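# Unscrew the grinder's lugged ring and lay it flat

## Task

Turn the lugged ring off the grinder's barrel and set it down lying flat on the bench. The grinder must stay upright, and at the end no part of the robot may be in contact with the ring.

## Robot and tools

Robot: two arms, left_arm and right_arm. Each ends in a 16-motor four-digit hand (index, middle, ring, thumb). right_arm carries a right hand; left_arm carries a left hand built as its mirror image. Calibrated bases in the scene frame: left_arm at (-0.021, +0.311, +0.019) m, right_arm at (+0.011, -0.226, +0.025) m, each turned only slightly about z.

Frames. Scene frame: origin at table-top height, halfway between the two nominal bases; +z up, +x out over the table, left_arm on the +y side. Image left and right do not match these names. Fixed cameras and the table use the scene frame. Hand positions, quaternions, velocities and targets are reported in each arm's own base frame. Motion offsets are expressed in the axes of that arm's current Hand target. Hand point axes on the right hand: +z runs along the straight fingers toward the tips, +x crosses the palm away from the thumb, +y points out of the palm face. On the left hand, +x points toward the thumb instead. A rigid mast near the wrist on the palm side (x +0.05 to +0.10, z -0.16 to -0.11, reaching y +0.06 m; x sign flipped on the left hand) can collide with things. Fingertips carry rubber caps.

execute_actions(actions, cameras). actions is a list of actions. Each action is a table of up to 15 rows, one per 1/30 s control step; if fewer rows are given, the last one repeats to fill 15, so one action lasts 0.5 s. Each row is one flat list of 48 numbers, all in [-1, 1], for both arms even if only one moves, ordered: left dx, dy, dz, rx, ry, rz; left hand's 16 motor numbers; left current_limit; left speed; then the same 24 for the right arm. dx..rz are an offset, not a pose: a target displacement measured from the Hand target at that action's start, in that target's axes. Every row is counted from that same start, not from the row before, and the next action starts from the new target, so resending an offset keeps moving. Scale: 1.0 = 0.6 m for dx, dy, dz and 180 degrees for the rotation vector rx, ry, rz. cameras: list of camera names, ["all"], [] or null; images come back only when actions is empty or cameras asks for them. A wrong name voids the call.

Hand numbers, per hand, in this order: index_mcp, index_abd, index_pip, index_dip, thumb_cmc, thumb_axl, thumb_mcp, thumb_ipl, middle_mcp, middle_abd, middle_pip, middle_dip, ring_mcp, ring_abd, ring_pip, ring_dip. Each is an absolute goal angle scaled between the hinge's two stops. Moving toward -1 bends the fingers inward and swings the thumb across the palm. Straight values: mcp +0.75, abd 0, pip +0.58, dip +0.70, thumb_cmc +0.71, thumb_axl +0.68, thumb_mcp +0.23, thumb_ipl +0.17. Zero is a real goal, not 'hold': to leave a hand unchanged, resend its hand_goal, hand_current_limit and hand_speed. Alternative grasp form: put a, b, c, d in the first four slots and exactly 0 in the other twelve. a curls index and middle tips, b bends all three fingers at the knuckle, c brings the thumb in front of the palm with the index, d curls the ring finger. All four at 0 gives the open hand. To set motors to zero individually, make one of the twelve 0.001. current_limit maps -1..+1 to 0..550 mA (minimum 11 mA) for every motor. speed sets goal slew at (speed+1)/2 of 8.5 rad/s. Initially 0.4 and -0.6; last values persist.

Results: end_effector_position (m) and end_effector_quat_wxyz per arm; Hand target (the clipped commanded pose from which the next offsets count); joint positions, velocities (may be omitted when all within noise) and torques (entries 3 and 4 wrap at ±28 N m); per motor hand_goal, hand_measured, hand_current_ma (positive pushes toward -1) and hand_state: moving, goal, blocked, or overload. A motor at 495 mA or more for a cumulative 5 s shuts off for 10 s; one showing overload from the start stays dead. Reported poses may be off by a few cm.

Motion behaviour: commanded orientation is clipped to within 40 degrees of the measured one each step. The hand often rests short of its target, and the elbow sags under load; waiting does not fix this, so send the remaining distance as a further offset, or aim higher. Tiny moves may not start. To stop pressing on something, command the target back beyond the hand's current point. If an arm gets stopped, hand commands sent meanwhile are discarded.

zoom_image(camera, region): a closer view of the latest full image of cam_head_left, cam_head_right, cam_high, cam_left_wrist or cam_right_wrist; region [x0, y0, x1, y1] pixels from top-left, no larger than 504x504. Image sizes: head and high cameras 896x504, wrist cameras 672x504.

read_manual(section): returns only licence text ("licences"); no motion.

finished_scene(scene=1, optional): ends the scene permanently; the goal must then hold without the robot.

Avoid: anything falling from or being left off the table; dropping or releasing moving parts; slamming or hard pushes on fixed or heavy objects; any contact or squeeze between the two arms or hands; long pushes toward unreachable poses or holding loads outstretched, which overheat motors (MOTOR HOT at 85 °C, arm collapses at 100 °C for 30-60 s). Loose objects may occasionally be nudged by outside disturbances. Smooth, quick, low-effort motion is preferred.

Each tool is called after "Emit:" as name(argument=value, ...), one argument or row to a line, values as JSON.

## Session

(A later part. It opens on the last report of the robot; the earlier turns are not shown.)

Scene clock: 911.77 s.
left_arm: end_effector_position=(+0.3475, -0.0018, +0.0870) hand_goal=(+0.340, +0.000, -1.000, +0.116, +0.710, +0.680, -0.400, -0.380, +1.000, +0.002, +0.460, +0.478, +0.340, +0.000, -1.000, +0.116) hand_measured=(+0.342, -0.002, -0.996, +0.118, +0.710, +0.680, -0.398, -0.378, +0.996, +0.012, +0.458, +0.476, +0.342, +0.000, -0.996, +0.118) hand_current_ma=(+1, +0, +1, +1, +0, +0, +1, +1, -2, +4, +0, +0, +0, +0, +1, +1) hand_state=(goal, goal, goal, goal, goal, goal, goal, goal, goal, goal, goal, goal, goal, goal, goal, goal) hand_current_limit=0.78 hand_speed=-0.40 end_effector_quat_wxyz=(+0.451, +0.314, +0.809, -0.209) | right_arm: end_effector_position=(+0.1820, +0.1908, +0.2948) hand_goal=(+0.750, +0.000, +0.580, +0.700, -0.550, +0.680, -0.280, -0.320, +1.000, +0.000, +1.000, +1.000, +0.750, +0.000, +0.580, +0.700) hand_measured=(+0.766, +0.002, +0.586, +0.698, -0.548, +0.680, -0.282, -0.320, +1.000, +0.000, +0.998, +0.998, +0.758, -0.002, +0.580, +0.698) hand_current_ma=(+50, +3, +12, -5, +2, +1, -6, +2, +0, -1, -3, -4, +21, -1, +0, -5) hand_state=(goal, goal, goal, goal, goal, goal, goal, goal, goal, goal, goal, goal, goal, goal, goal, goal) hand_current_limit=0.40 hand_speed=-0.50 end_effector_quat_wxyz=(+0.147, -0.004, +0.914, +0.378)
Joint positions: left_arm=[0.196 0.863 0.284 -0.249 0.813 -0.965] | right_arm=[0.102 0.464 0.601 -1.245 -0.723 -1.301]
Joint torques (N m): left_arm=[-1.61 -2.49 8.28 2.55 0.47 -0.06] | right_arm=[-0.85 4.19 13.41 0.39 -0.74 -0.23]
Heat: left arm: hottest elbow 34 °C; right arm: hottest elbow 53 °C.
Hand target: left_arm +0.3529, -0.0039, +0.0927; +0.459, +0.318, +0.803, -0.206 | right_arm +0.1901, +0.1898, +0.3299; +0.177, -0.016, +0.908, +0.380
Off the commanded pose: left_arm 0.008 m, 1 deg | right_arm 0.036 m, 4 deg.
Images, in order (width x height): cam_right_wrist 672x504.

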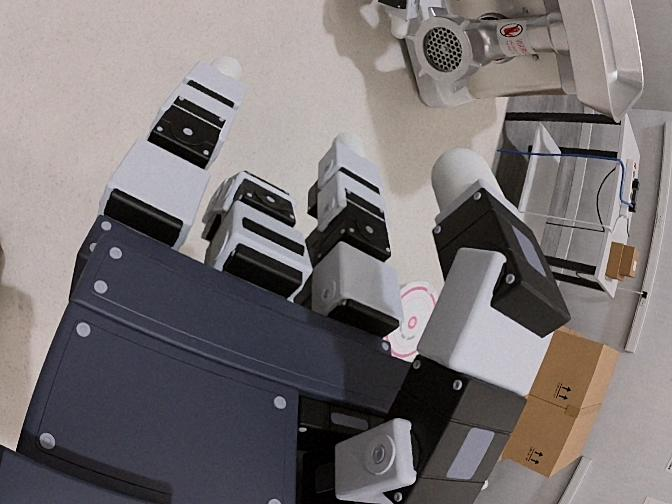

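Emit:
execute_actions(
  actions=[
    [[0,0,-0.0833,0,0,0,0.34,0,-1,0.116,0.71,0.68,-0.4,-0.38,1,0.001,0.46,0.478,0.34,0,-1,0.116,0.78,-0.4,0,0,0,0,0,0,0.75,0,0.58,0.7,-0.55,0.68,-0.28,-0.32,1,0,1,1,0.75,0,0.58,0.7,0.4,-0.5]],
    [[-0.04,0,-0.0833,0,0,0,0.34,0,-1,0.116,0.71,0.68,-0.4,-0.38,1,0.001,0.46,0.478,0.34,0,-1,0.116,0.7,-0.4,0,0,0,0,0,0,0.75,0,0.58,0.7,-0.55,0.68,-0.28,-0.32,1,0,1,1,0.75,0,0.58,0.7,0.4,-0.5]],
    [[-0.05,0,-0.0833,0,0,0,0.34,0,-1,0.116,0.71,0.68,-0.4,-0.38,1,0.001,0.46,0.478,0.34,0,-1,0.116,0.7,-0.4,0,0,0,0,0,0,0.75,0,0.58,0.7,-0.55,0.68,-0.28,-0.32,1,0,1,1,0.75,0,0.58,0.7,0.4,-0.5]],
  ],
  cameras=["all"],
)

Emit:
zoom_image(
  camera="cam_right_wrist",
  region=[380, 0, 540, 120],
)

Scene clock: 920.63 s.
left_arm: end_effector_position=(+0.2717, +0.0612, +0.1799) hand_goal=(+0.340, +0.000, -1.000, +0.116, +0.710, +0.680, -0.400, -0.380, +1.000, +0.002, +0.460, +0.478, +0.340, +0.000, -1.000, +0.116) hand_measured=(+0.342, -0.002, -0.996, +0.118, +0.710, +0.680, -0.398, -0.378, +0.996, +0.012, +0.458, +0.476, +0.342, +0.000, -0.996, +0.118) hand_current_ma=(+1, +0, +1, +1, +0, +0, +1, +1, -2, +4, +0, +0, +1, +0, +1, +1) hand_state=(goal, goal, goal, goal, goal, goal, goal, goal, goal, goal, goal, goal, goal, goal, goal, goal) hand_current_limit=0.70 hand_speed=-0.40 end_effector_quat_wxyz=(+0.442, +0.294, +0.817, -0.224) | right_arm: end_effector_position=(+0.1820, +0.1908, +0.2948) hand_goal=(+0.750, +0.000, +0.580, +0.700, -0.550, +0.680, -0.280, -0.320, +1.000, +0.000, +1.000, +1.000, +0.750, +0.000, +0.580, +0.700) hand_measured=(+0.766, +0.002, +0.586, +0.698, -0.548, +0.680, -0.282, -0.320, +1.000, +0.000, +0.998, +0.998, +0.758, -0.002, +0.580, +0.698) hand_current_ma=(+50, +3, +12, -5, +2, +1, -6, +2, +0, -1, -3, -4, +21, -1, +0, -5) hand_state=(goal, goal, goal, goal, goal, goal, goal, goal, goal, goal, goal, goal, goal, goal, goal, goal) hand_current_limit=0.40 hand_speed=-0.50 end_effector_quat_wxyz=(+0.147, -0.004, +0.914, +0.378)
Joint positions: left_arm=[0.701 0.692 0.55 -1.336 1.035 -0.231] | right_arm=[0.102 0.464 0.601 -1.245 -0.723 -1.301]
Joint torques (N m): left_arm=[0.56 -0.26 13.48 -0.05 1.34 0.25] | right_arm=[-0.85 4.07 13.38 0.43 -0.74 -0.22]
Heat: left arm: hottest elbow 34 °C; right arm: hottest elbow 53 °C.
Hand target: left_arm +0.2822, +0.0722, +0.2136; +0.459, +0.318, +0.803, -0.206 | right_arm +0.1901, +0.1898, +0.3299; +0.177, -0.016, +0.908, +0.380
Off the commanded pose: left_arm 0.037 m, 4 deg | right_arm 0.036 m, 4 deg.

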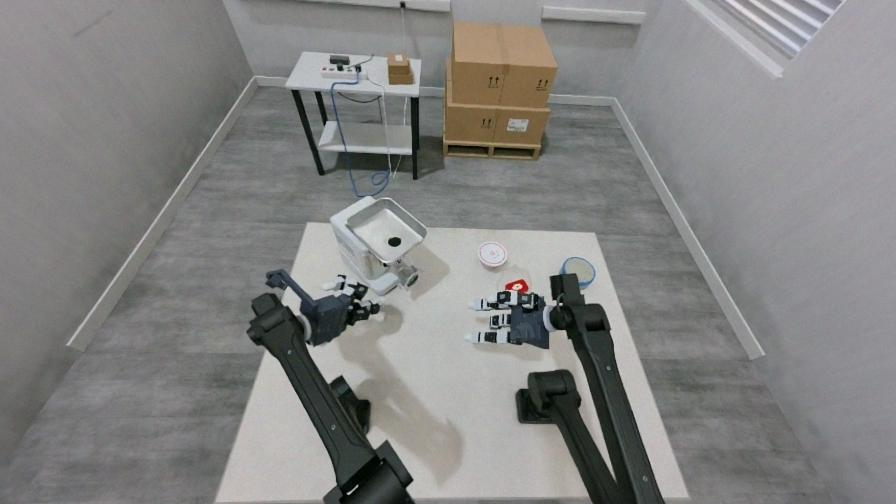

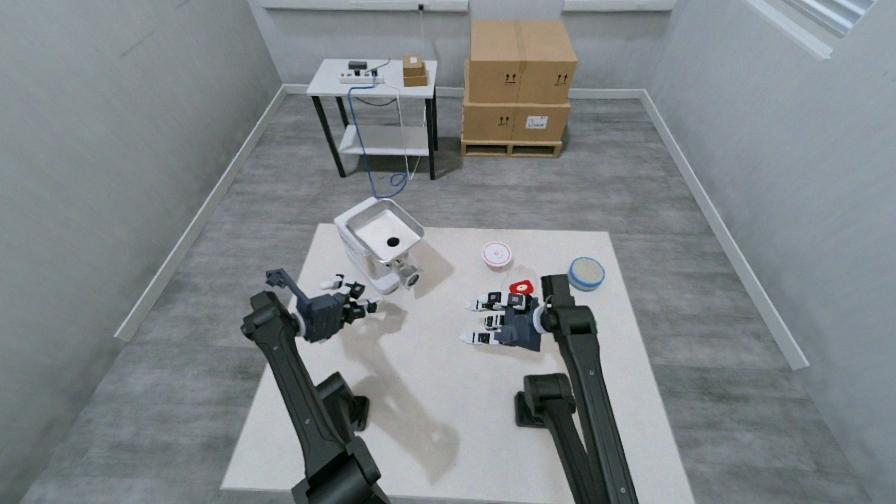

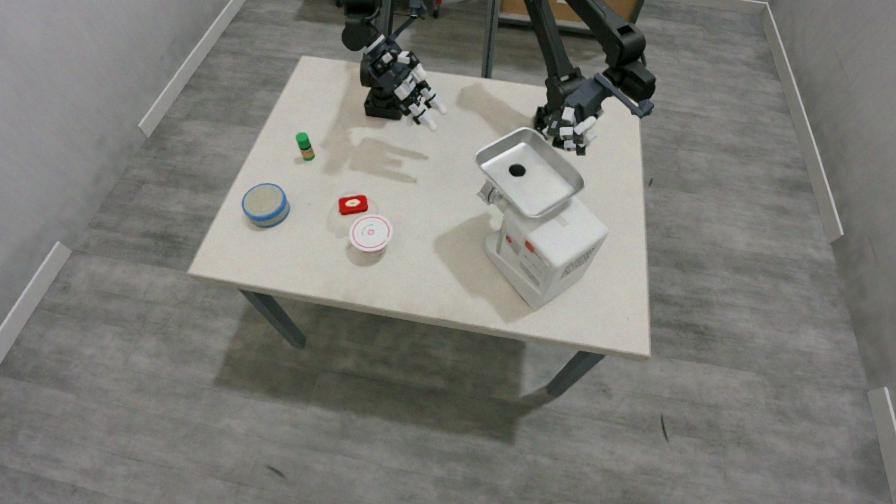

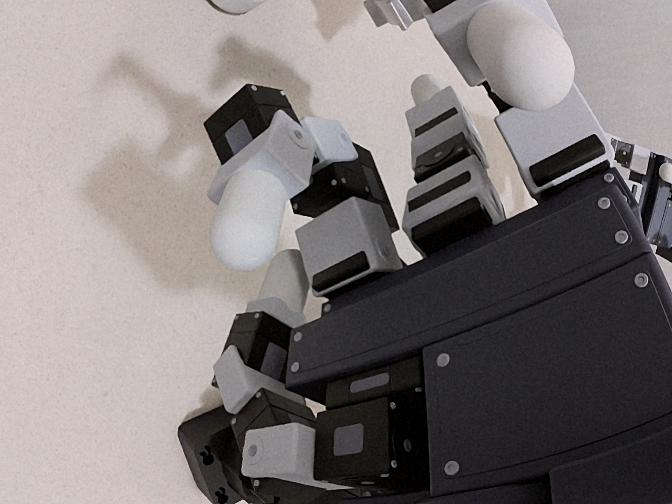

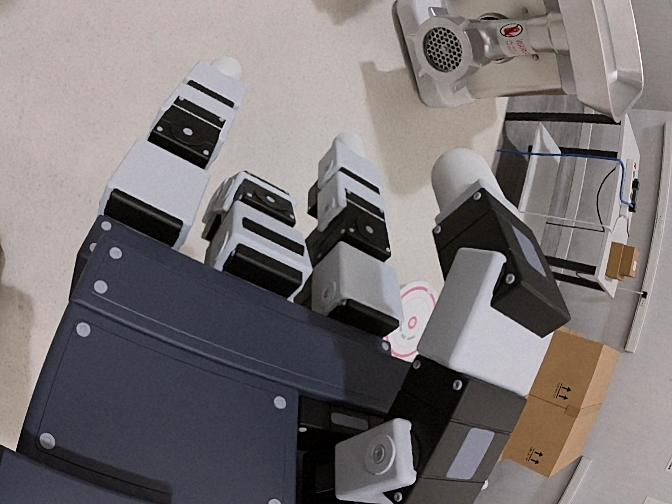

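Scaled by 3.150 from the camera's 672x504 image, which has a finer 960x720 frame.

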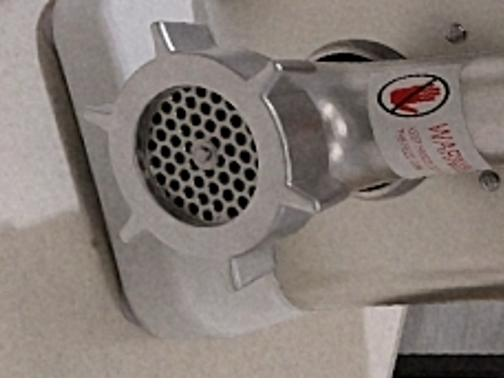

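Emit:
execute_actions(
  actions=[
    [[0.058,0.0107,0.038,0,0,0,0.34,0,-1,0.116,-0.2,0.68,-0.4,-0.38,1,0.001,0.46,0.478,0.34,0,-1,0.116,0.78,-0.4,0,0,0,0,0,0,0.75,0,0.58,0.7,-0.55,0.68,-0.28,-0.32,1,0,1,1,0.75,0,0.58,0.7,0.4,-0.5]],
    [[0.058,0.0107,0.038,-0.015,-0.1095,0.0079,0.34,0,-1,0.116,-0.2,0.68,-0.4,-0.38,1,0.001,0.46,0.478,0.34,0,-1,0.116,0.78,-0.4,0,0,0,0,0,0,0.75,0,0.58,0.7,-0.55,0.68,-0.28,-0.32,1,0,1,1,0.75,0,0.58,0.7,0.4,-0.5]],
    [[0.0802,0,0.0155,0,0,0,0.34,0,-1,0.116,-0.2,0.68,-0.4,-0.38,1,0.001,0.46,0.478,0.34,0,-1,0.116,0.78,-0.4,0,0,0,0,0,0,0.75,0,0.58,0.7,-0.55,0.68,-0.28,-0.32,1,0,1,1,0.75,0,0.58,0.7,0.4,-0.5]],
  ],
  cameras=["all"],
)

Emit:
zoom_image(
  camera="cam_left_wrist",
  region=[340, 0, 580, 160],
)

Scene clock: 950.73 s.
left_arm: end_effector_position=(+0.2892, +0.0708, +0.0757) hand_goal=(+0.340, +0.000, -1.000, +0.116, -0.200, +0.680, -0.400, -0.380, +1.000, +0.002, +0.460, +0.478, +0.340, +0.000, -1.000, +0.116) hand_measured=(+0.344, +0.008, -0.982, +0.120, -0.100, +0.744, -0.388, -0.376, +0.996, +0.010, +0.458, +0.476, +0.342, +0.000, -0.996, +0.118) hand_current_ma=(+2, +3, +14, +1, +242, +159, +11, +1, -1, +3, +0, +0, +0, +0, +1, +1) hand_state=(goal, goal, goal, goal, blocked, blocked, goal, goal, goal, goal, goal, goal, goal, goal, goal, goal) hand_current_limit=0.78 hand_speed=-0.40 end_effector_quat_wxyz=(+0.591, +0.268, +0.720, -0.245) | right_arm: end_effector_position=(+0.1820, +0.1908, +0.2948) hand_goal=(+0.750, +0.000, +0.580, +0.700, -0.550, +0.680, -0.280, -0.320, +1.000, +0.000, +1.000, +1.000, +0.750, +0.000, +0.580, +0.700) hand_measured=(+0.766, +0.002, +0.586, +0.698, -0.548, +0.680, -0.282, -0.320, +1.000, +0.000, +0.998, +0.998, +0.758, -0.002, +0.580, +0.698) hand_current_ma=(+50, +3, +12, -5, +2, +1, -6, +2, +0, -1, -3, -4, +21, -1, +0, -5) hand_state=(goal, goal, goal, goal, goal, goal, goal, goal, goal, goal, goal, goal, goal, goal, goal, goal) hand_current_limit=0.40 hand_speed=-0.50 end_effector_quat_wxyz=(+0.147, -0.004, +0.914, +0.378)
Joint positions: left_arm=[0.839 1.162 0.263 -0.763 1.388 0.056] | right_arm=[0.102 0.464 0.601 -1.245 -0.723 -1.301]
Joint torques (N m): left_arm=[-0.38 -2.49 5.74 0.55 1.51 0.32] | right_arm=[-0.85 4.19 13.37 0.4 -0.74 -0.22]
Heat: left arm: hottest elbow 36 °C; right arm: hottest elbow 53 °C.
Hand target: left_arm +0.2934, +0.0747, +0.0811; +0.600, +0.277, +0.713, -0.233 | right_arm +0.1901, +0.1898, +0.3299; +0.177, -0.016, +0.908, +0.380
Off the commanded pose: left_arm 0.008 m, 2 deg | right_arm 0.036 m, 4 deg.

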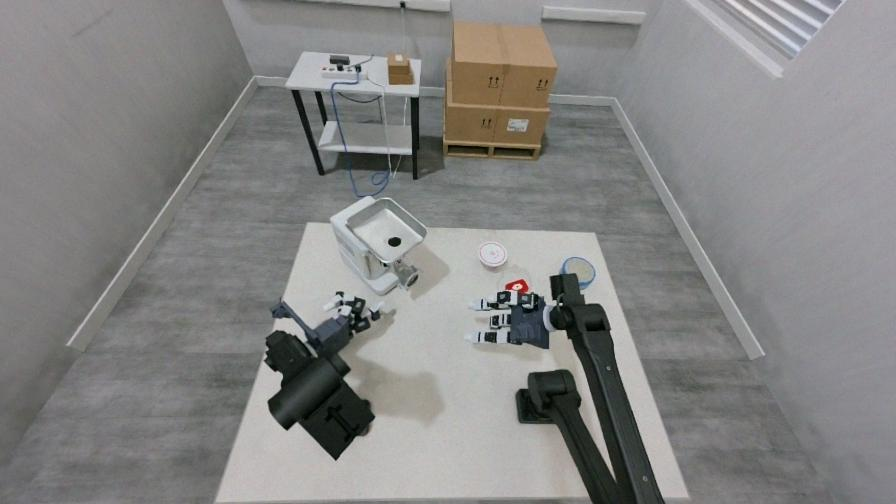

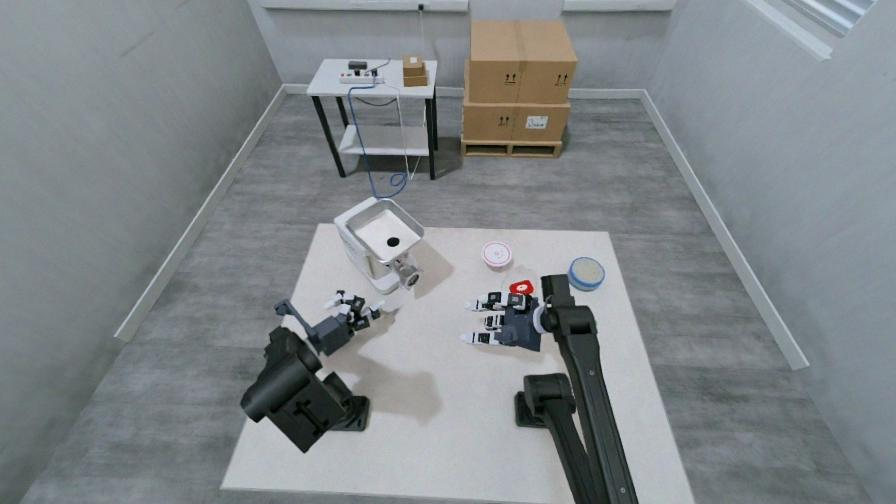

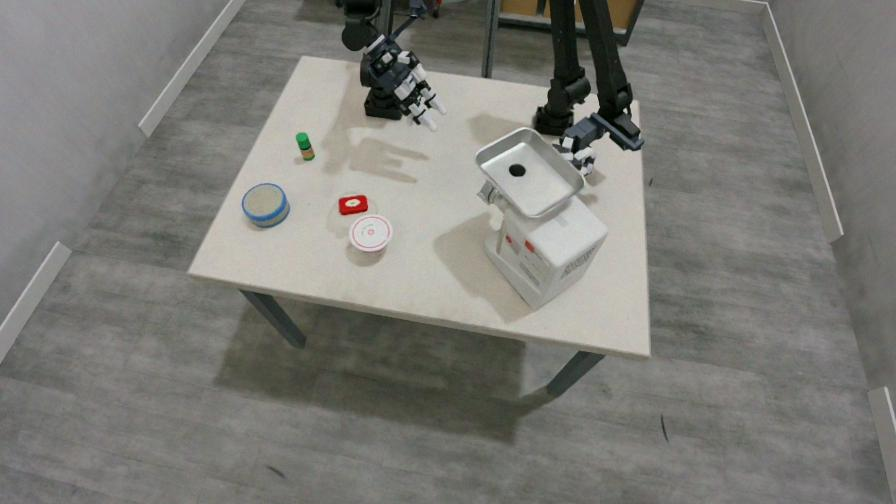

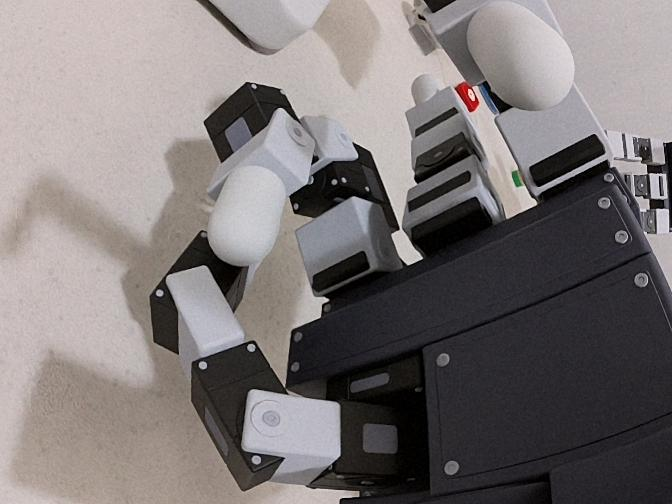

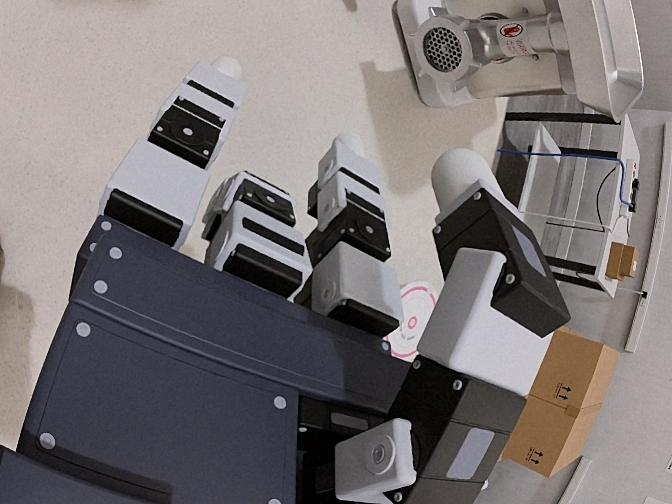

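Scaled by 2.100 from the camera's 672x504 image, which has a finer 960x720 frame.

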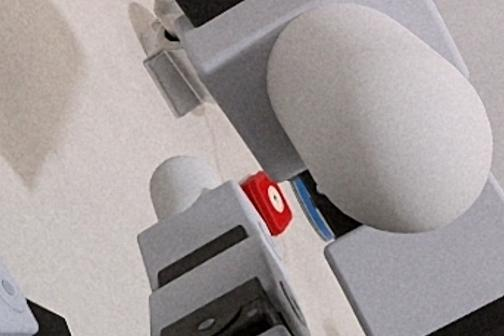

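Emit:
execute_actions(
  actions=[
    [[-0.0075,0.004,0.0917,0,0,0,0.34,0,-1,0.116,0,0.68,-0.4,-0.38,1,0.001,0.46,0.478,0.34,0,-1,0.116,0.78,-0.4,0,0,0,0,0,0,0.75,0,0.58,0.7,-0.55,0.68,-0.28,-0.32,1,0,1,1,0.75,0,0.58,0.7,0.4,-0.5]],
  ],
  cameras=["cam_right_wrist","cam_left_wrist"],
)

Emit:
zoom_image(
  camera="cam_right_wrist",
  region=[380, 0, 540, 120],
)

Emit:
zoom_image(
  camera="cam_left_wrist",
  region=[350, 0, 510, 110],
)

Scene clock: 970.57 s.
left_arm: end_effector_position=(+0.3206, +0.0347, +0.0641) hand_goal=(+0.340, +0.000, -1.000, +0.116, +0.000, +0.680, -0.400, -0.380, +1.000, +0.002, +0.460, +0.478, +0.340, +0.000, -1.000, +0.116) hand_measured=(+0.344, +0.006, -0.990, +0.120, +0.008, +0.706, -0.392, -0.378, +0.998, +0.010, +0.458, +0.476, +0.342, +0.000, -0.996, +0.118) hand_current_ma=(+1, +2, +6, +1, +4, +36, +6, +1, -1, +3, +0, +0, +0, +0, +1, +1) hand_state=(goal, goal, goal, goal, goal, blocked, goal, goal, goal, goal, goal, goal, goal, goal, goal, goal) hand_current_limit=0.78 hand_speed=-0.40 end_effector_quat_wxyz=(+0.575, +0.309, +0.696, -0.301) | right_arm: end_effector_position=(+0.1820, +0.1908, +0.2948) hand_goal=(+0.750, +0.000, +0.580, +0.700, -0.550, +0.680, -0.280, -0.320, +1.000, +0.000, +1.000, +1.000, +0.750, +0.000, +0.580, +0.700) hand_measured=(+0.766, +0.002, +0.586, +0.698, -0.548, +0.680, -0.282, -0.320, +1.000, +0.000, +0.998, +0.998, +0.758, -0.002, +0.580, +0.698) hand_current_ma=(+50, +3, +12, -5, +2, +1, -6, +2, +0, -1, -3, -4, +21, -1, +0, -5) hand_state=(goal, goal, goal, goal, goal, goal, goal, goal, goal, goal, goal, goal, goal, goal, goal, goal) hand_current_limit=0.40 hand_speed=-0.50 end_effector_quat_wxyz=(+0.147, -0.004, +0.914, +0.378)
Joint positions: left_arm=[0.646 1.252 0.264 -0.428 1.409 -0.221] | right_arm=[0.102 0.464 0.601 -1.245 -0.723 -1.301]
Joint torques (N m): left_arm=[-1.79 -5.48 7.32 1.02 1.11 0.08] | right_arm=[-0.85 4.07 13.34 0.39 -0.74 -0.24]
Heat: left arm: hottest elbow 35 °C; right arm: hottest elbow 54 °C.
Hand target: left_arm +0.3356, +0.0394, +0.0761; +0.600, +0.277, +0.713, -0.233 | right_arm +0.1901, +0.1898, +0.3299; +0.177, -0.016, +0.908, +0.380
Off the commanded pose: left_arm 0.020 m, 9 deg | right_arm 0.036 m, 4 deg.
Images, in order (width x height): cam_left_wrist 672x504, cam_right_wrist 672x504.

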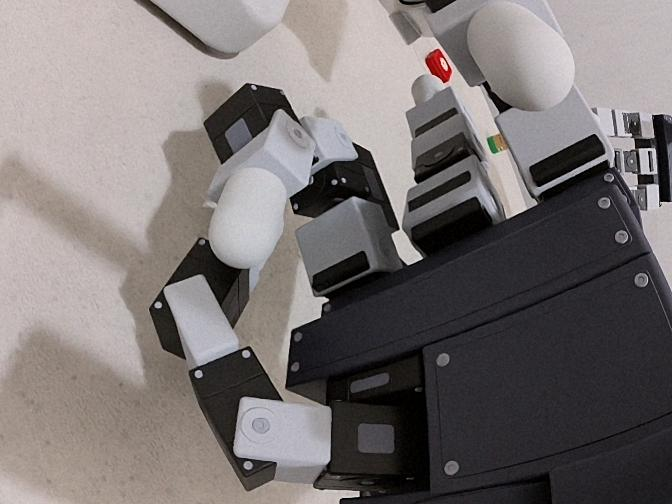

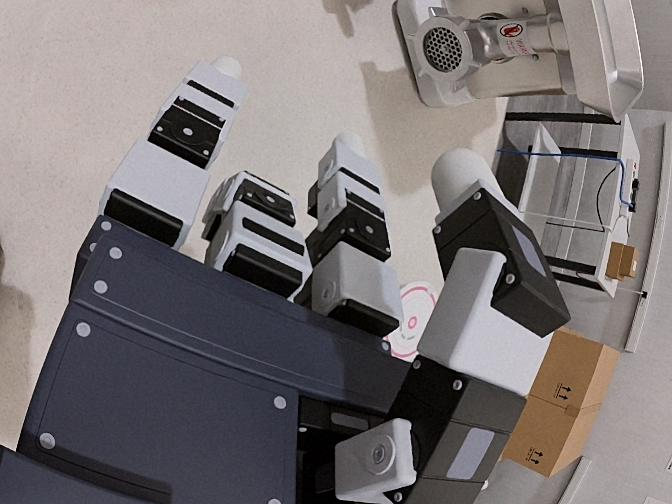

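Scaled by 3.150 from the camera's 672x504 image, which has a finer 960x720 frame.

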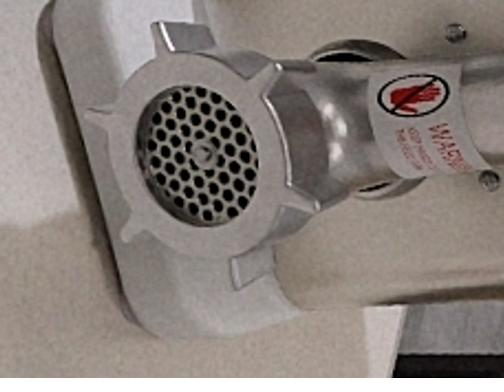

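Scaled by 3.150 from the camera's 672x504 image, which has a finer 960x720 frame.

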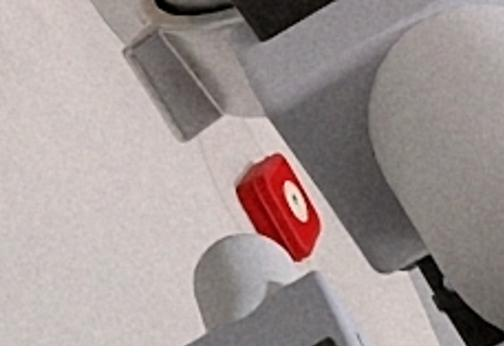

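Emit:
execute_actions(
  actions=[
    [[0,0,0,0,0,0,0.34,0,-1,0.116,0,0.68,-0.4,-0.38,1,0.001,0.46,0.478,0.34,0,-1,0.116,0.78,-0.4,0,0,0,0,0,0,0.75,0,0.58,0.7,-0.55,0.68,-0.28,-0.32,1,0,1,1,0.75,0,0.58,0.7,0.4,-0.5]],
    [[0,0,0,0,0,0,0.34,0,-1,0.116,0,0.68,-0.4,-0.38,1,0.001,0.46,0.478,0.34,0,-1,0.116,0.78,-0.4,0,0,0,0,0,0,0.75,0,0.58,0.7,-0.55,0.68,-0.28,-0.32,1,0,1,1,0.75,0,0.58,0.7,0.4,-0.5]],
  ],
  cameras=["cam_left_wrist"],
)

Emit:
zoom_image(
  camera="cam_left_wrist",
  region=[350, 0, 510, 110],
)

Scene clock: 984.90 s.
left_arm: end_effector_position=(+0.3328, +0.0416, +0.0717) hand_goal=(+0.340, +0.000, -1.000, +0.116, +0.000, +0.680, -0.400, -0.380, +1.000, +0.002, +0.460, +0.478, +0.340, +0.000, -1.000, +0.116) hand_measured=(+0.344, +0.006, -0.990, +0.120, +0.008, +0.706, -0.392, -0.378, +0.998, +0.010, +0.458, +0.476, +0.342, +0.000, -0.996, +0.118) hand_current_ma=(+1, +2, +6, +1, +4, +36, +6, +1, -1, +3, +0, +0, +0, +0, +1, +1) hand_state=(goal, goal, goal, goal, goal, blocked, goal, goal, goal, goal, goal, goal, goal, goal, goal, goal) hand_current_limit=0.78 hand_speed=-0.40 end_effector_quat_wxyz=(+0.581, +0.288, +0.718, -0.252) | right_arm: end_effector_position=(+0.1820, +0.1908, +0.2948) hand_goal=(+0.750, +0.000, +0.580, +0.700, -0.550, +0.680, -0.280, -0.320, +1.000, +0.000, +1.000, +1.000, +0.750, +0.000, +0.580, +0.700) hand_measured=(+0.766, +0.002, +0.586, +0.698, -0.548, +0.680, -0.282, -0.320, +1.000, +0.000, +0.998, +0.998, +0.758, -0.002, +0.580, +0.698) hand_current_ma=(+50, +3, +12, -5, +2, +1, -6, +2, +0, -1, -3, -4, +21, -1, +0, -5) hand_state=(goal, goal, goal, goal, goal, goal, goal, goal, goal, goal, goal, goal, goal, goal, goal, goal) hand_current_limit=0.40 hand_speed=-0.50 end_effector_quat_wxyz=(+0.147, -0.004, +0.914, +0.378)
Joint positions: left_arm=[0.569 1.14 0.142 0.233 1.282 -0.853] | right_arm=[0.102 0.464 0.601 -1.245 -0.723 -1.301]
Joint torques (N m): left_arm=[-1.44 -4.54 5.23 2.02 0.59 0.02] | right_arm=[-0.85 4.07 13.34 0.4 -0.74 -0.23]
Heat: left arm: hottest elbow 35 °C; right arm: hottest elbow 54 °C.
Hand target: left_arm +0.3356, +0.0394, +0.0761; +0.600, +0.277, +0.713, -0.233 | right_arm +0.1901, +0.1898, +0.3299; +0.177, -0.016, +0.908, +0.380
Off the commanded pose: left_arm 0.006 m, 3 deg | right_arm 0.036 m, 4 deg.
Images, in order (width x height): cam_left_wrist 672x504.

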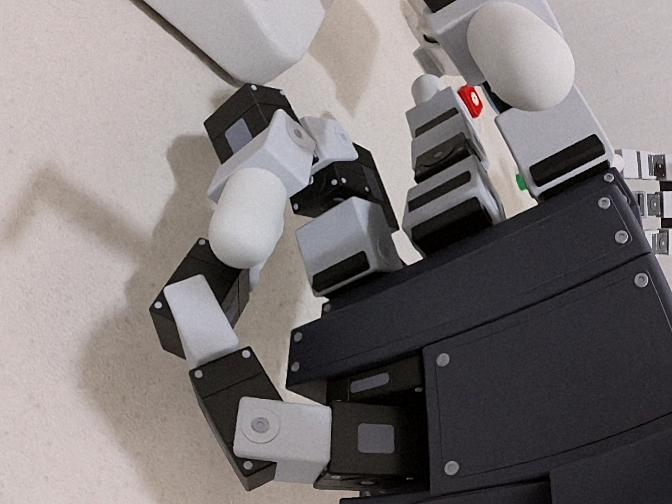

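Scaled by 3.150 from the camera's 672x504 image, which has a finer 960x720 frame.

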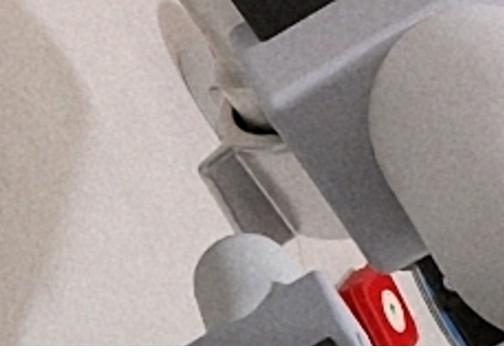

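Emit:
execute_actions(
  actions=[
    [[-0.009,-0.008,0.042,0,0,0,0.34,0,-1,0.116,0.1,0.68,-0.4,-0.38,1,0.001,0.46,0.478,0.34,0,-1,0.116,0.78,-0.4,0,0,0,0,0,0,0.75,0,0.58,0.7,-0.55,0.68,-0.28,-0.32,1,0,1,1,0.75,0,0.58,0.7,0.4,-0.5]],
  ],
  cameras=["cam_right_wrist","cam_left_wrist"],
)

Emit:
zoom_image(
  camera="cam_right_wrist",
  region=[380, 0, 540, 120],
)

Emit:
zoom_image(
  camera="cam_left_wrist",
  region=[350, 0, 510, 110],
)

Scene clock: 992.50 s.
left_arm: end_effector_position=(+0.3493, +0.0211, +0.0752) hand_goal=(+0.340, +0.000, -1.000, +0.116, +0.100, +0.680, -0.400, -0.380, +1.000, +0.002, +0.460, +0.478, +0.340, +0.000, -1.000, +0.116) hand_measured=(+0.342, +0.004, -0.996, +0.118, +0.102, +0.688, -0.394, -0.378, +0.998, +0.010, +0.458, +0.476, +0.340, +0.000, -0.996, +0.118) hand_current_ma=(+1, +1, +1, +1, +0, +5, +4, +1, +0, +3, +0, +0, +0, +0, +1, +1) hand_state=(goal, goal, goal, goal, goal, goal, goal, goal, goal, goal, goal, goal, goal, goal, goal, goal) hand_current_limit=0.78 hand_speed=-0.40 end_effector_quat_wxyz=(+0.587, +0.280, +0.721, -0.237) | right_arm: end_effector_position=(+0.1820, +0.1908, +0.2948) hand_goal=(+0.750, +0.000, +0.580, +0.700, -0.550, +0.680, -0.280, -0.320, +1.000, +0.000, +1.000, +1.000, +0.750, +0.000, +0.580, +0.700) hand_measured=(+0.766, +0.002, +0.586, +0.698, -0.548, +0.680, -0.282, -0.320, +1.000, +0.000, +0.998, +0.998, +0.758, -0.002, +0.580, +0.698) hand_current_ma=(+50, +3, +12, -5, +2, +1, -6, +2, +0, -1, -3, -4, +21, -1, +0, -5) hand_state=(goal, goal, goal, goal, goal, goal, goal, goal, goal, goal, goal, goal, goal, goal, goal, goal) hand_current_limit=0.40 hand_speed=-0.50 end_effector_quat_wxyz=(+0.147, -0.004, +0.914, +0.378)
Joint positions: left_arm=[0.405 1.205 0.094 0.644 1.116 -1.159] | right_arm=[0.102 0.464 0.601 -1.245 -0.723 -1.301]
Joint torques (N m): left_arm=[-0.79 -2.96 4.9 2.36 0.38 0.03] | right_arm=[-0.91 4.07 13.35 0.39 -0.74 -0.23]
Heat: left arm: hottest elbow 34 °C; right arm: hottest elbow 54 °C.
Hand target: left_arm +0.3513, +0.0185, +0.0771; +0.600, +0.277, +0.713, -0.233 | right_arm +0.1901, +0.1898, +0.3299; +0.177, -0.016, +0.908, +0.380
Off the commanded pose: left_arm 0.004 m, 2 deg | right_arm 0.036 m, 4 deg.
Images, in order (width x height): cam_left_wrist 672x504, cam_right_wrist 672x504.

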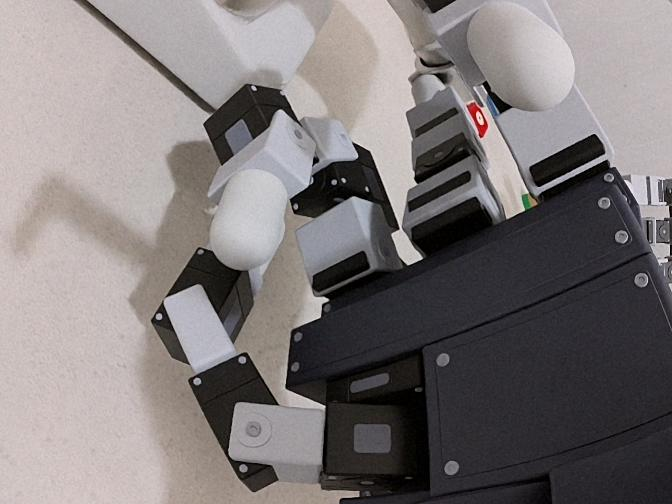

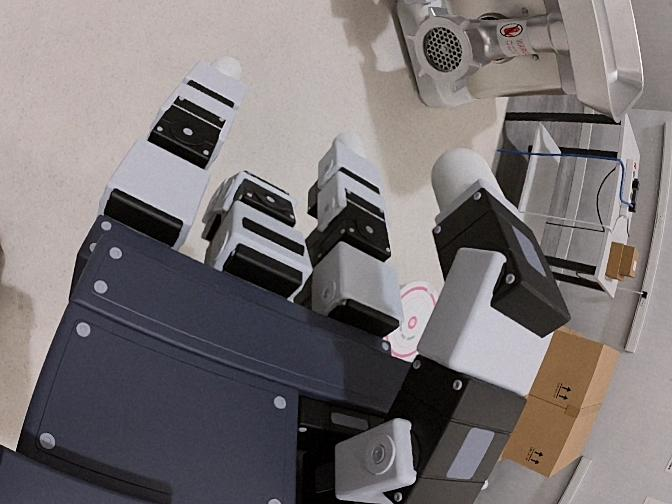

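Scaled by 3.150 from the camera's 672x504 image, which has a finer 960x720 frame.

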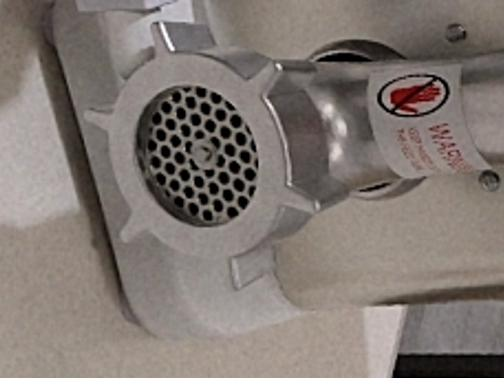

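Scaled by 3.150 from the camera's 672x504 image, which has a finer 960x720 frame.

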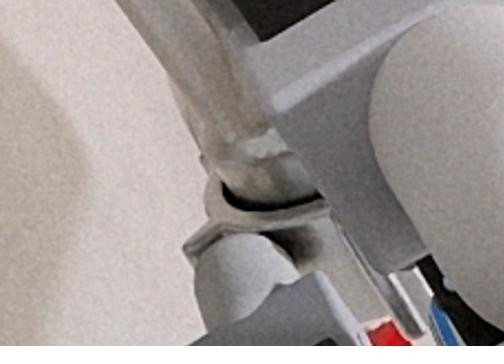

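Emit:
zoom_image(
  camera="cam_right_wrist",
  region=[390, 0, 460, 50],
)

Emit:
zoom_image(
  camera="cam_left_wrist",
  region=[390, 30, 470, 90],
)

Emit:
zoom_image(
  camera="cam_head_right",
  region=[300, 190, 480, 310],
)

Scaled by 7.200 from the camera's 672x504 image, which has a finer 960x720 frame.

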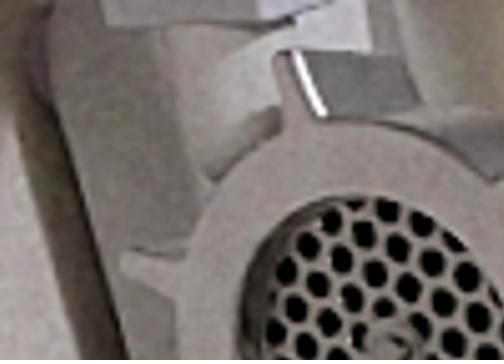

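Scaled by 6.300 from the camera's 672x504 image, which has a finer 960x720 frame.

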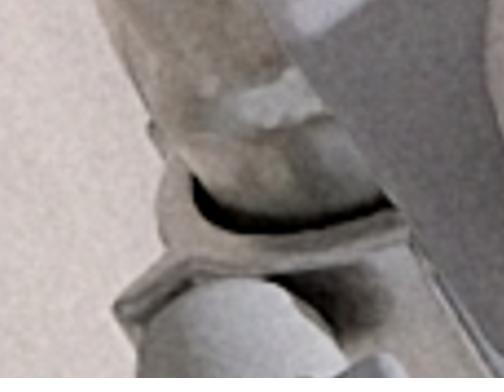

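This scene's latest camera images include none from cam_head_right. They are from: cam_left_wrist, cam_right_wrist. cam_head_right's image comes with the result of a call that names it in "cameras".

Emit:
execute_actions(
  actions=[
    [[-0.012,0.0,0.03,0.004,-0.005,0.0054,0.34,0,-1,0.116,0.1,0.68,-0.4,-0.38,1,0.001,0.46,0.478,0.34,0,-1,0.116,0.78,-0.4,0,0,0,0,0,0,0.75,0,0.58,0.7,-0.55,0.68,-0.28,-0.32,1,0,1,1,0.75,0,0.58,0.7,0.4,-0.5]],
  ],
  cameras=["cam_right_wrist","cam_left_wrist"],
)

Emit:
zoom_image(
  camera="cam_right_wrist",
  region=[380, 0, 540, 120],
)

Emit:
zoom_image(
  camera="cam_left_wrist",
  region=[350, 0, 510, 110],
)

Scene clock: 1003.83 s.
left_arm: end_effector_position=(+0.3578, +0.0139, +0.0676) hand_goal=(+0.340, +0.000, -1.000, +0.116, +0.100, +0.680, -0.400, -0.380, +1.000, +0.002, +0.460, +0.478, +0.340, +0.000, -1.000, +0.116) hand_measured=(+0.342, +0.004, -0.996, +0.118, +0.102, +0.688, -0.394, -0.378, +1.000, +0.056, +0.456, +0.476, +0.340, +0.000, -0.996, +0.118) hand_current_ma=(+0, +1, +1, +1, +0, +5, +4, +1, +0, +68, -1, -1, +0, +0, +1, +1) hand_state=(goal, goal, goal, goal, goal, goal, goal, goal, goal, blocked, goal, goal, goal, goal, goal, goal) hand_current_limit=0.78 hand_speed=-0.40 end_effector_quat_wxyz=(+0.592, +0.269, +0.723, -0.234) | right_arm: end_effector_position=(+0.1820, +0.1908, +0.2948) hand_goal=(+0.750, +0.000, +0.580, +0.700, -0.550, +0.680, -0.280, -0.320, +1.000, +0.000, +1.000, +1.000, +0.750, +0.000, +0.580, +0.700) hand_measured=(+0.766, +0.002, +0.586, +0.698, -0.548, +0.680, -0.282, -0.320, +1.000, +0.000, +0.998, +0.998, +0.758, -0.002, +0.580, +0.698) hand_current_ma=(+50, +3, +12, -5, +2, +1, -6, +2, +0, -1, -3, -4, +21, -1, +0, -5) hand_state=(goal, goal, goal, goal, goal, goal, goal, goal, goal, goal, goal, goal, goal, goal, goal, goal) hand_current_limit=0.40 hand_speed=-0.50 end_effector_quat_wxyz=(+0.147, -0.004, +0.914, +0.378)
Joint positions: left_arm=[0.338 1.334 0.085 0.866 1.038 -1.258] | right_arm=[0.102 0.464 0.601 -1.245 -0.723 -1.301]
Joint torques (N m): left_arm=[-1.67 -5.3 4.74 3.36 0.51 -0.07] | right_arm=[-0.91 4.13 13.33 0.4 -0.74 -0.22]
Heat: left arm: hottest elbow 34 °C; right arm: hottest elbow 55 °C.
Hand target: left_arm +0.3653, +0.0056, +0.0811; +0.606, +0.285, +0.705, -0.235 | right_arm +0.1901, +0.1898, +0.3299; +0.177, -0.016, +0.908, +0.380
Off the commanded pose: left_arm 0.018 m, 3 deg | right_arm 0.036 m, 4 deg.
Images, in order (width x height): cam_left_wrist 672x504, cam_right_wrist 672x504.

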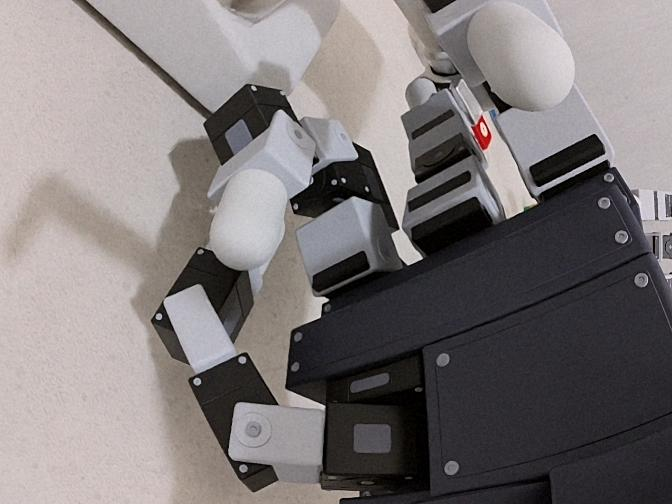

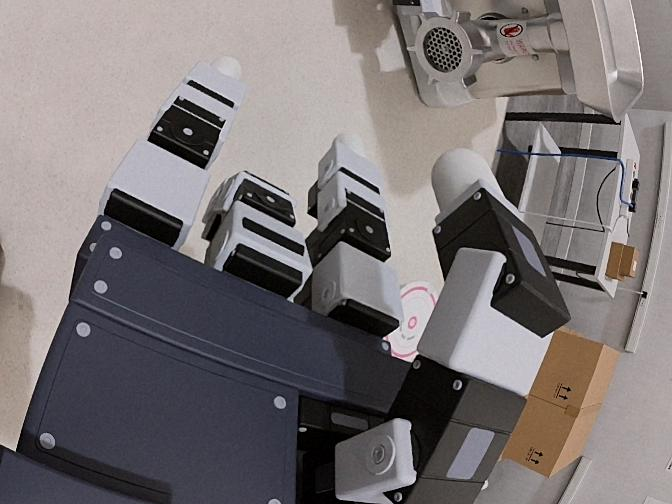

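Scaled by 3.150 from the camera's 672x504 image, which has a finer 960x720 frame.

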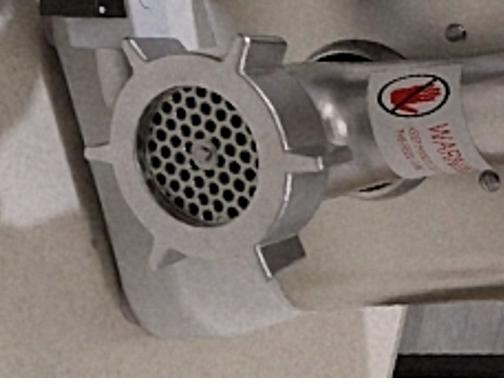

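Scaled by 3.150 from the camera's 672x504 image, which has a finer 960x720 frame.

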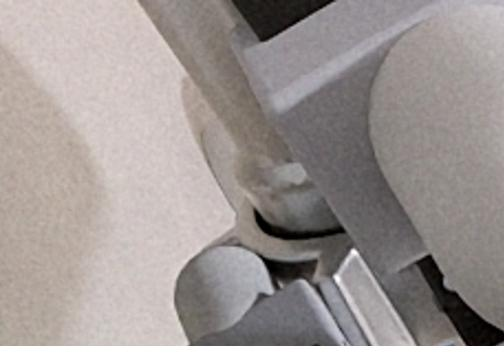

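Emit:
execute_actions(
  actions=[
    [[-0.05,0,-0.0833,0,0,0,0.34,0,-1,0.116,0.3,0.68,-0.4,-0.38,1,0.001,0.46,0.478,0.34,0,-1,0.116,0.7,-0.4,-0.012,-0.0308,0.0495,-0.0405,0.012,0.1325,0.75,0.2,0.58,0.7,-0.55,0.68,-0.28,-0.32,1,0,1,1,0.75,-0.2,0.58,0.7,0.5,-0.5]],
    [[-0.05,0,-0.0833,0,0,0,0.34,0,-1,0.116,0.5,0.68,-0.4,-0.38,1,0.001,0.46,0.478,0.34,0,-1,0.116,0.7,-0.4,-0.0263,-0.0288,0.045,-0.0405,0.012,0.1325,0.75,0.2,0.58,0.7,-0.55,0.68,-0.28,-0.32,1,0,1,1,0.75,-0.2,0.58,0.7,0.5,-0.5]],
    [[-0.05,0,-0.0833,0.011,0.11,-0.012,0.34,0,-1,0.116,0.71,0.68,-0.4,-0.38,1,0.001,0.46,0.478,0.34,0,-1,0.116,0.7,-0.4,-0.0385,-0.0207,0.0405,-0.0405,0.012,0.1325,0.75,0.2,0.58,0.7,-0.55,0.68,-0.28,-0.32,1,0,1,1,0.75,-0.2,0.58,0.7,0.5,-0.5]],
  ],
  cameras=["cam_head_left","cam_head_right","cam_high"],
)

Scene clock: 1026.90 s.
left_arm: end_effector_position=(+0.2656, +0.0873, +0.1685) hand_goal=(+0.340, +0.000, -1.000, +0.116, +0.710, +0.680, -0.400, -0.380, +1.000, +0.002, +0.460, +0.478, +0.340, +0.000, -1.000, +0.116) hand_measured=(+0.342, +0.004, -0.998, +0.118, +0.708, +0.682, -0.394, -0.378, +1.000, +0.014, +0.458, +0.476, +0.342, +0.000, -0.998, +0.118) hand_current_ma=(+0, +1, +1, +1, -1, +1, +4, +1, +0, +6, +0, -1, +0, +0, +1, +1) hand_state=(goal, goal, goal, goal, goal, goal, goal, goal, goal, goal, goal, goal, goal, goal, goal, goal) hand_current_limit=0.70 hand_speed=-0.40 end_effector_quat_wxyz=(+0.677, +0.200, +0.679, -0.202) | right_arm: end_effector_position=(+0.2450, +0.2059, +0.2346) hand_goal=(+0.750, +0.200, +0.580, +0.700, -0.550, +0.680, -0.280, -0.320, +1.000, +0.000, +1.000, +1.000, +0.750, -0.200, +0.580, +0.700) hand_measured=(+0.764, +0.200, +0.584, +0.698, -0.548, +0.680, -0.282, -0.320, +1.000, +0.000, +0.998, +0.998, +0.758, -0.196, +0.580, +0.698) hand_current_ma=(+41, +0, +11, -5, +4, +1, -6, +2, +0, +0, -3, -4, +21, +6, +0, -5) hand_state=(goal, goal, goal, goal, goal, goal, goal, goal, goal, goal, goal, goal, goal, goal, goal, goal) hand_current_limit=0.50 hand_speed=-0.50 end_effector_quat_wxyz=(-0.159, +0.444, +0.696, +0.541)
Joint positions: left_arm=[0.986 0.433 0.048 0.171 1.563 -1.361] | right_arm=[0.461 0.346 0.283 -0.461 -0.755 0.476]
Joint torques (N m): left_arm=[0.32 0.91 12.53 0.8 0.43 0.06] | right_arm=[1.03 2.78 8.76 2.26 -0.26 0.04]
Heat: left arm: hottest elbow 33 °C; right arm: hottest elbow 55 °C.
Hand target: left_arm +0.2667, +0.0964, +0.1934; +0.466, +0.318, +0.800, -0.205 | right_arm +0.2467, +0.2100, +0.2412; -0.131, +0.464, +0.671, +0.564
Off the commanded pose: left_arm 0.027 m, 31 deg | right_arm 0.008 m, 5 deg.
joint sent to its limit (left arm) — joint 5 (wrist yaw), upper limit. The joint targets are off in position and orientation.
Images, in order (width x height): cam_head_left 896x504, cam_head_right 896x504, cam_high 896x504.

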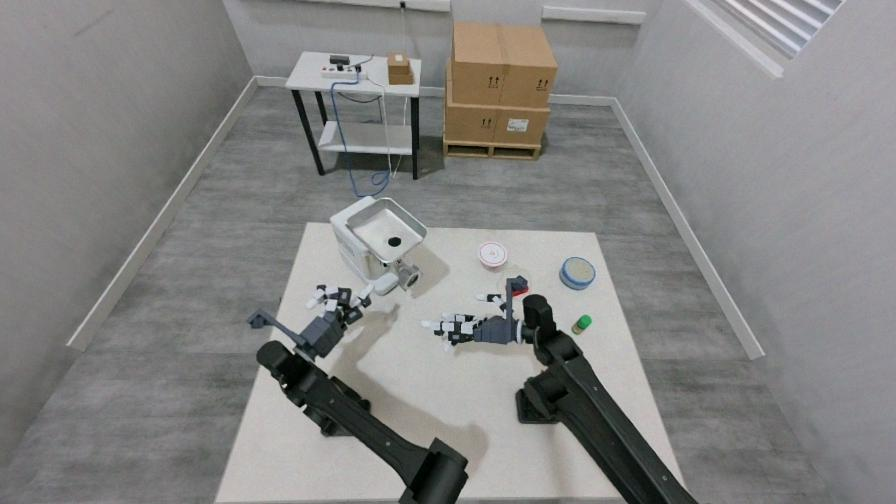

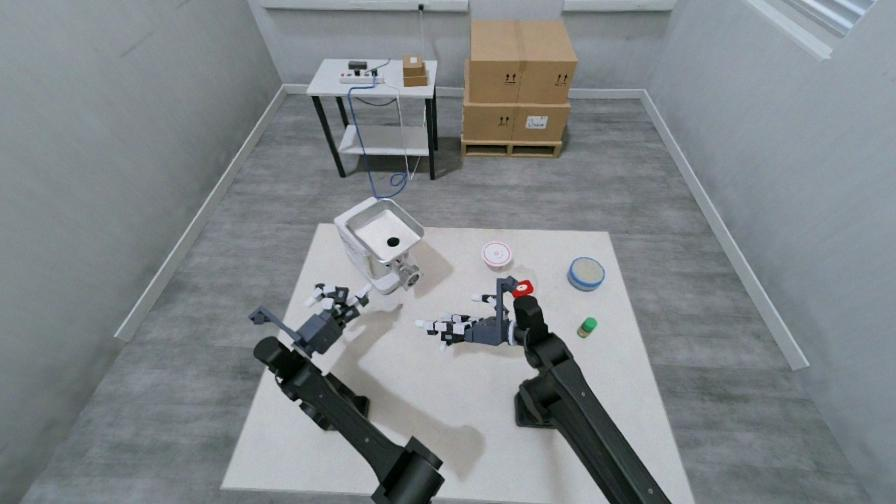

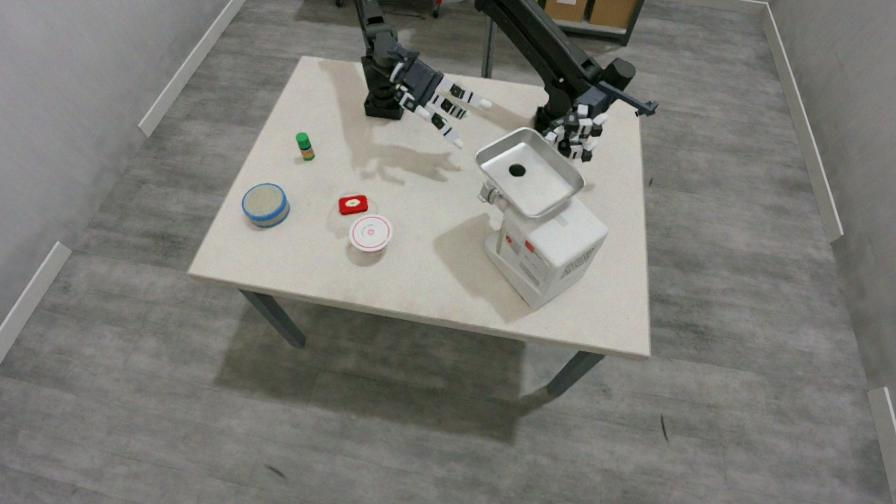

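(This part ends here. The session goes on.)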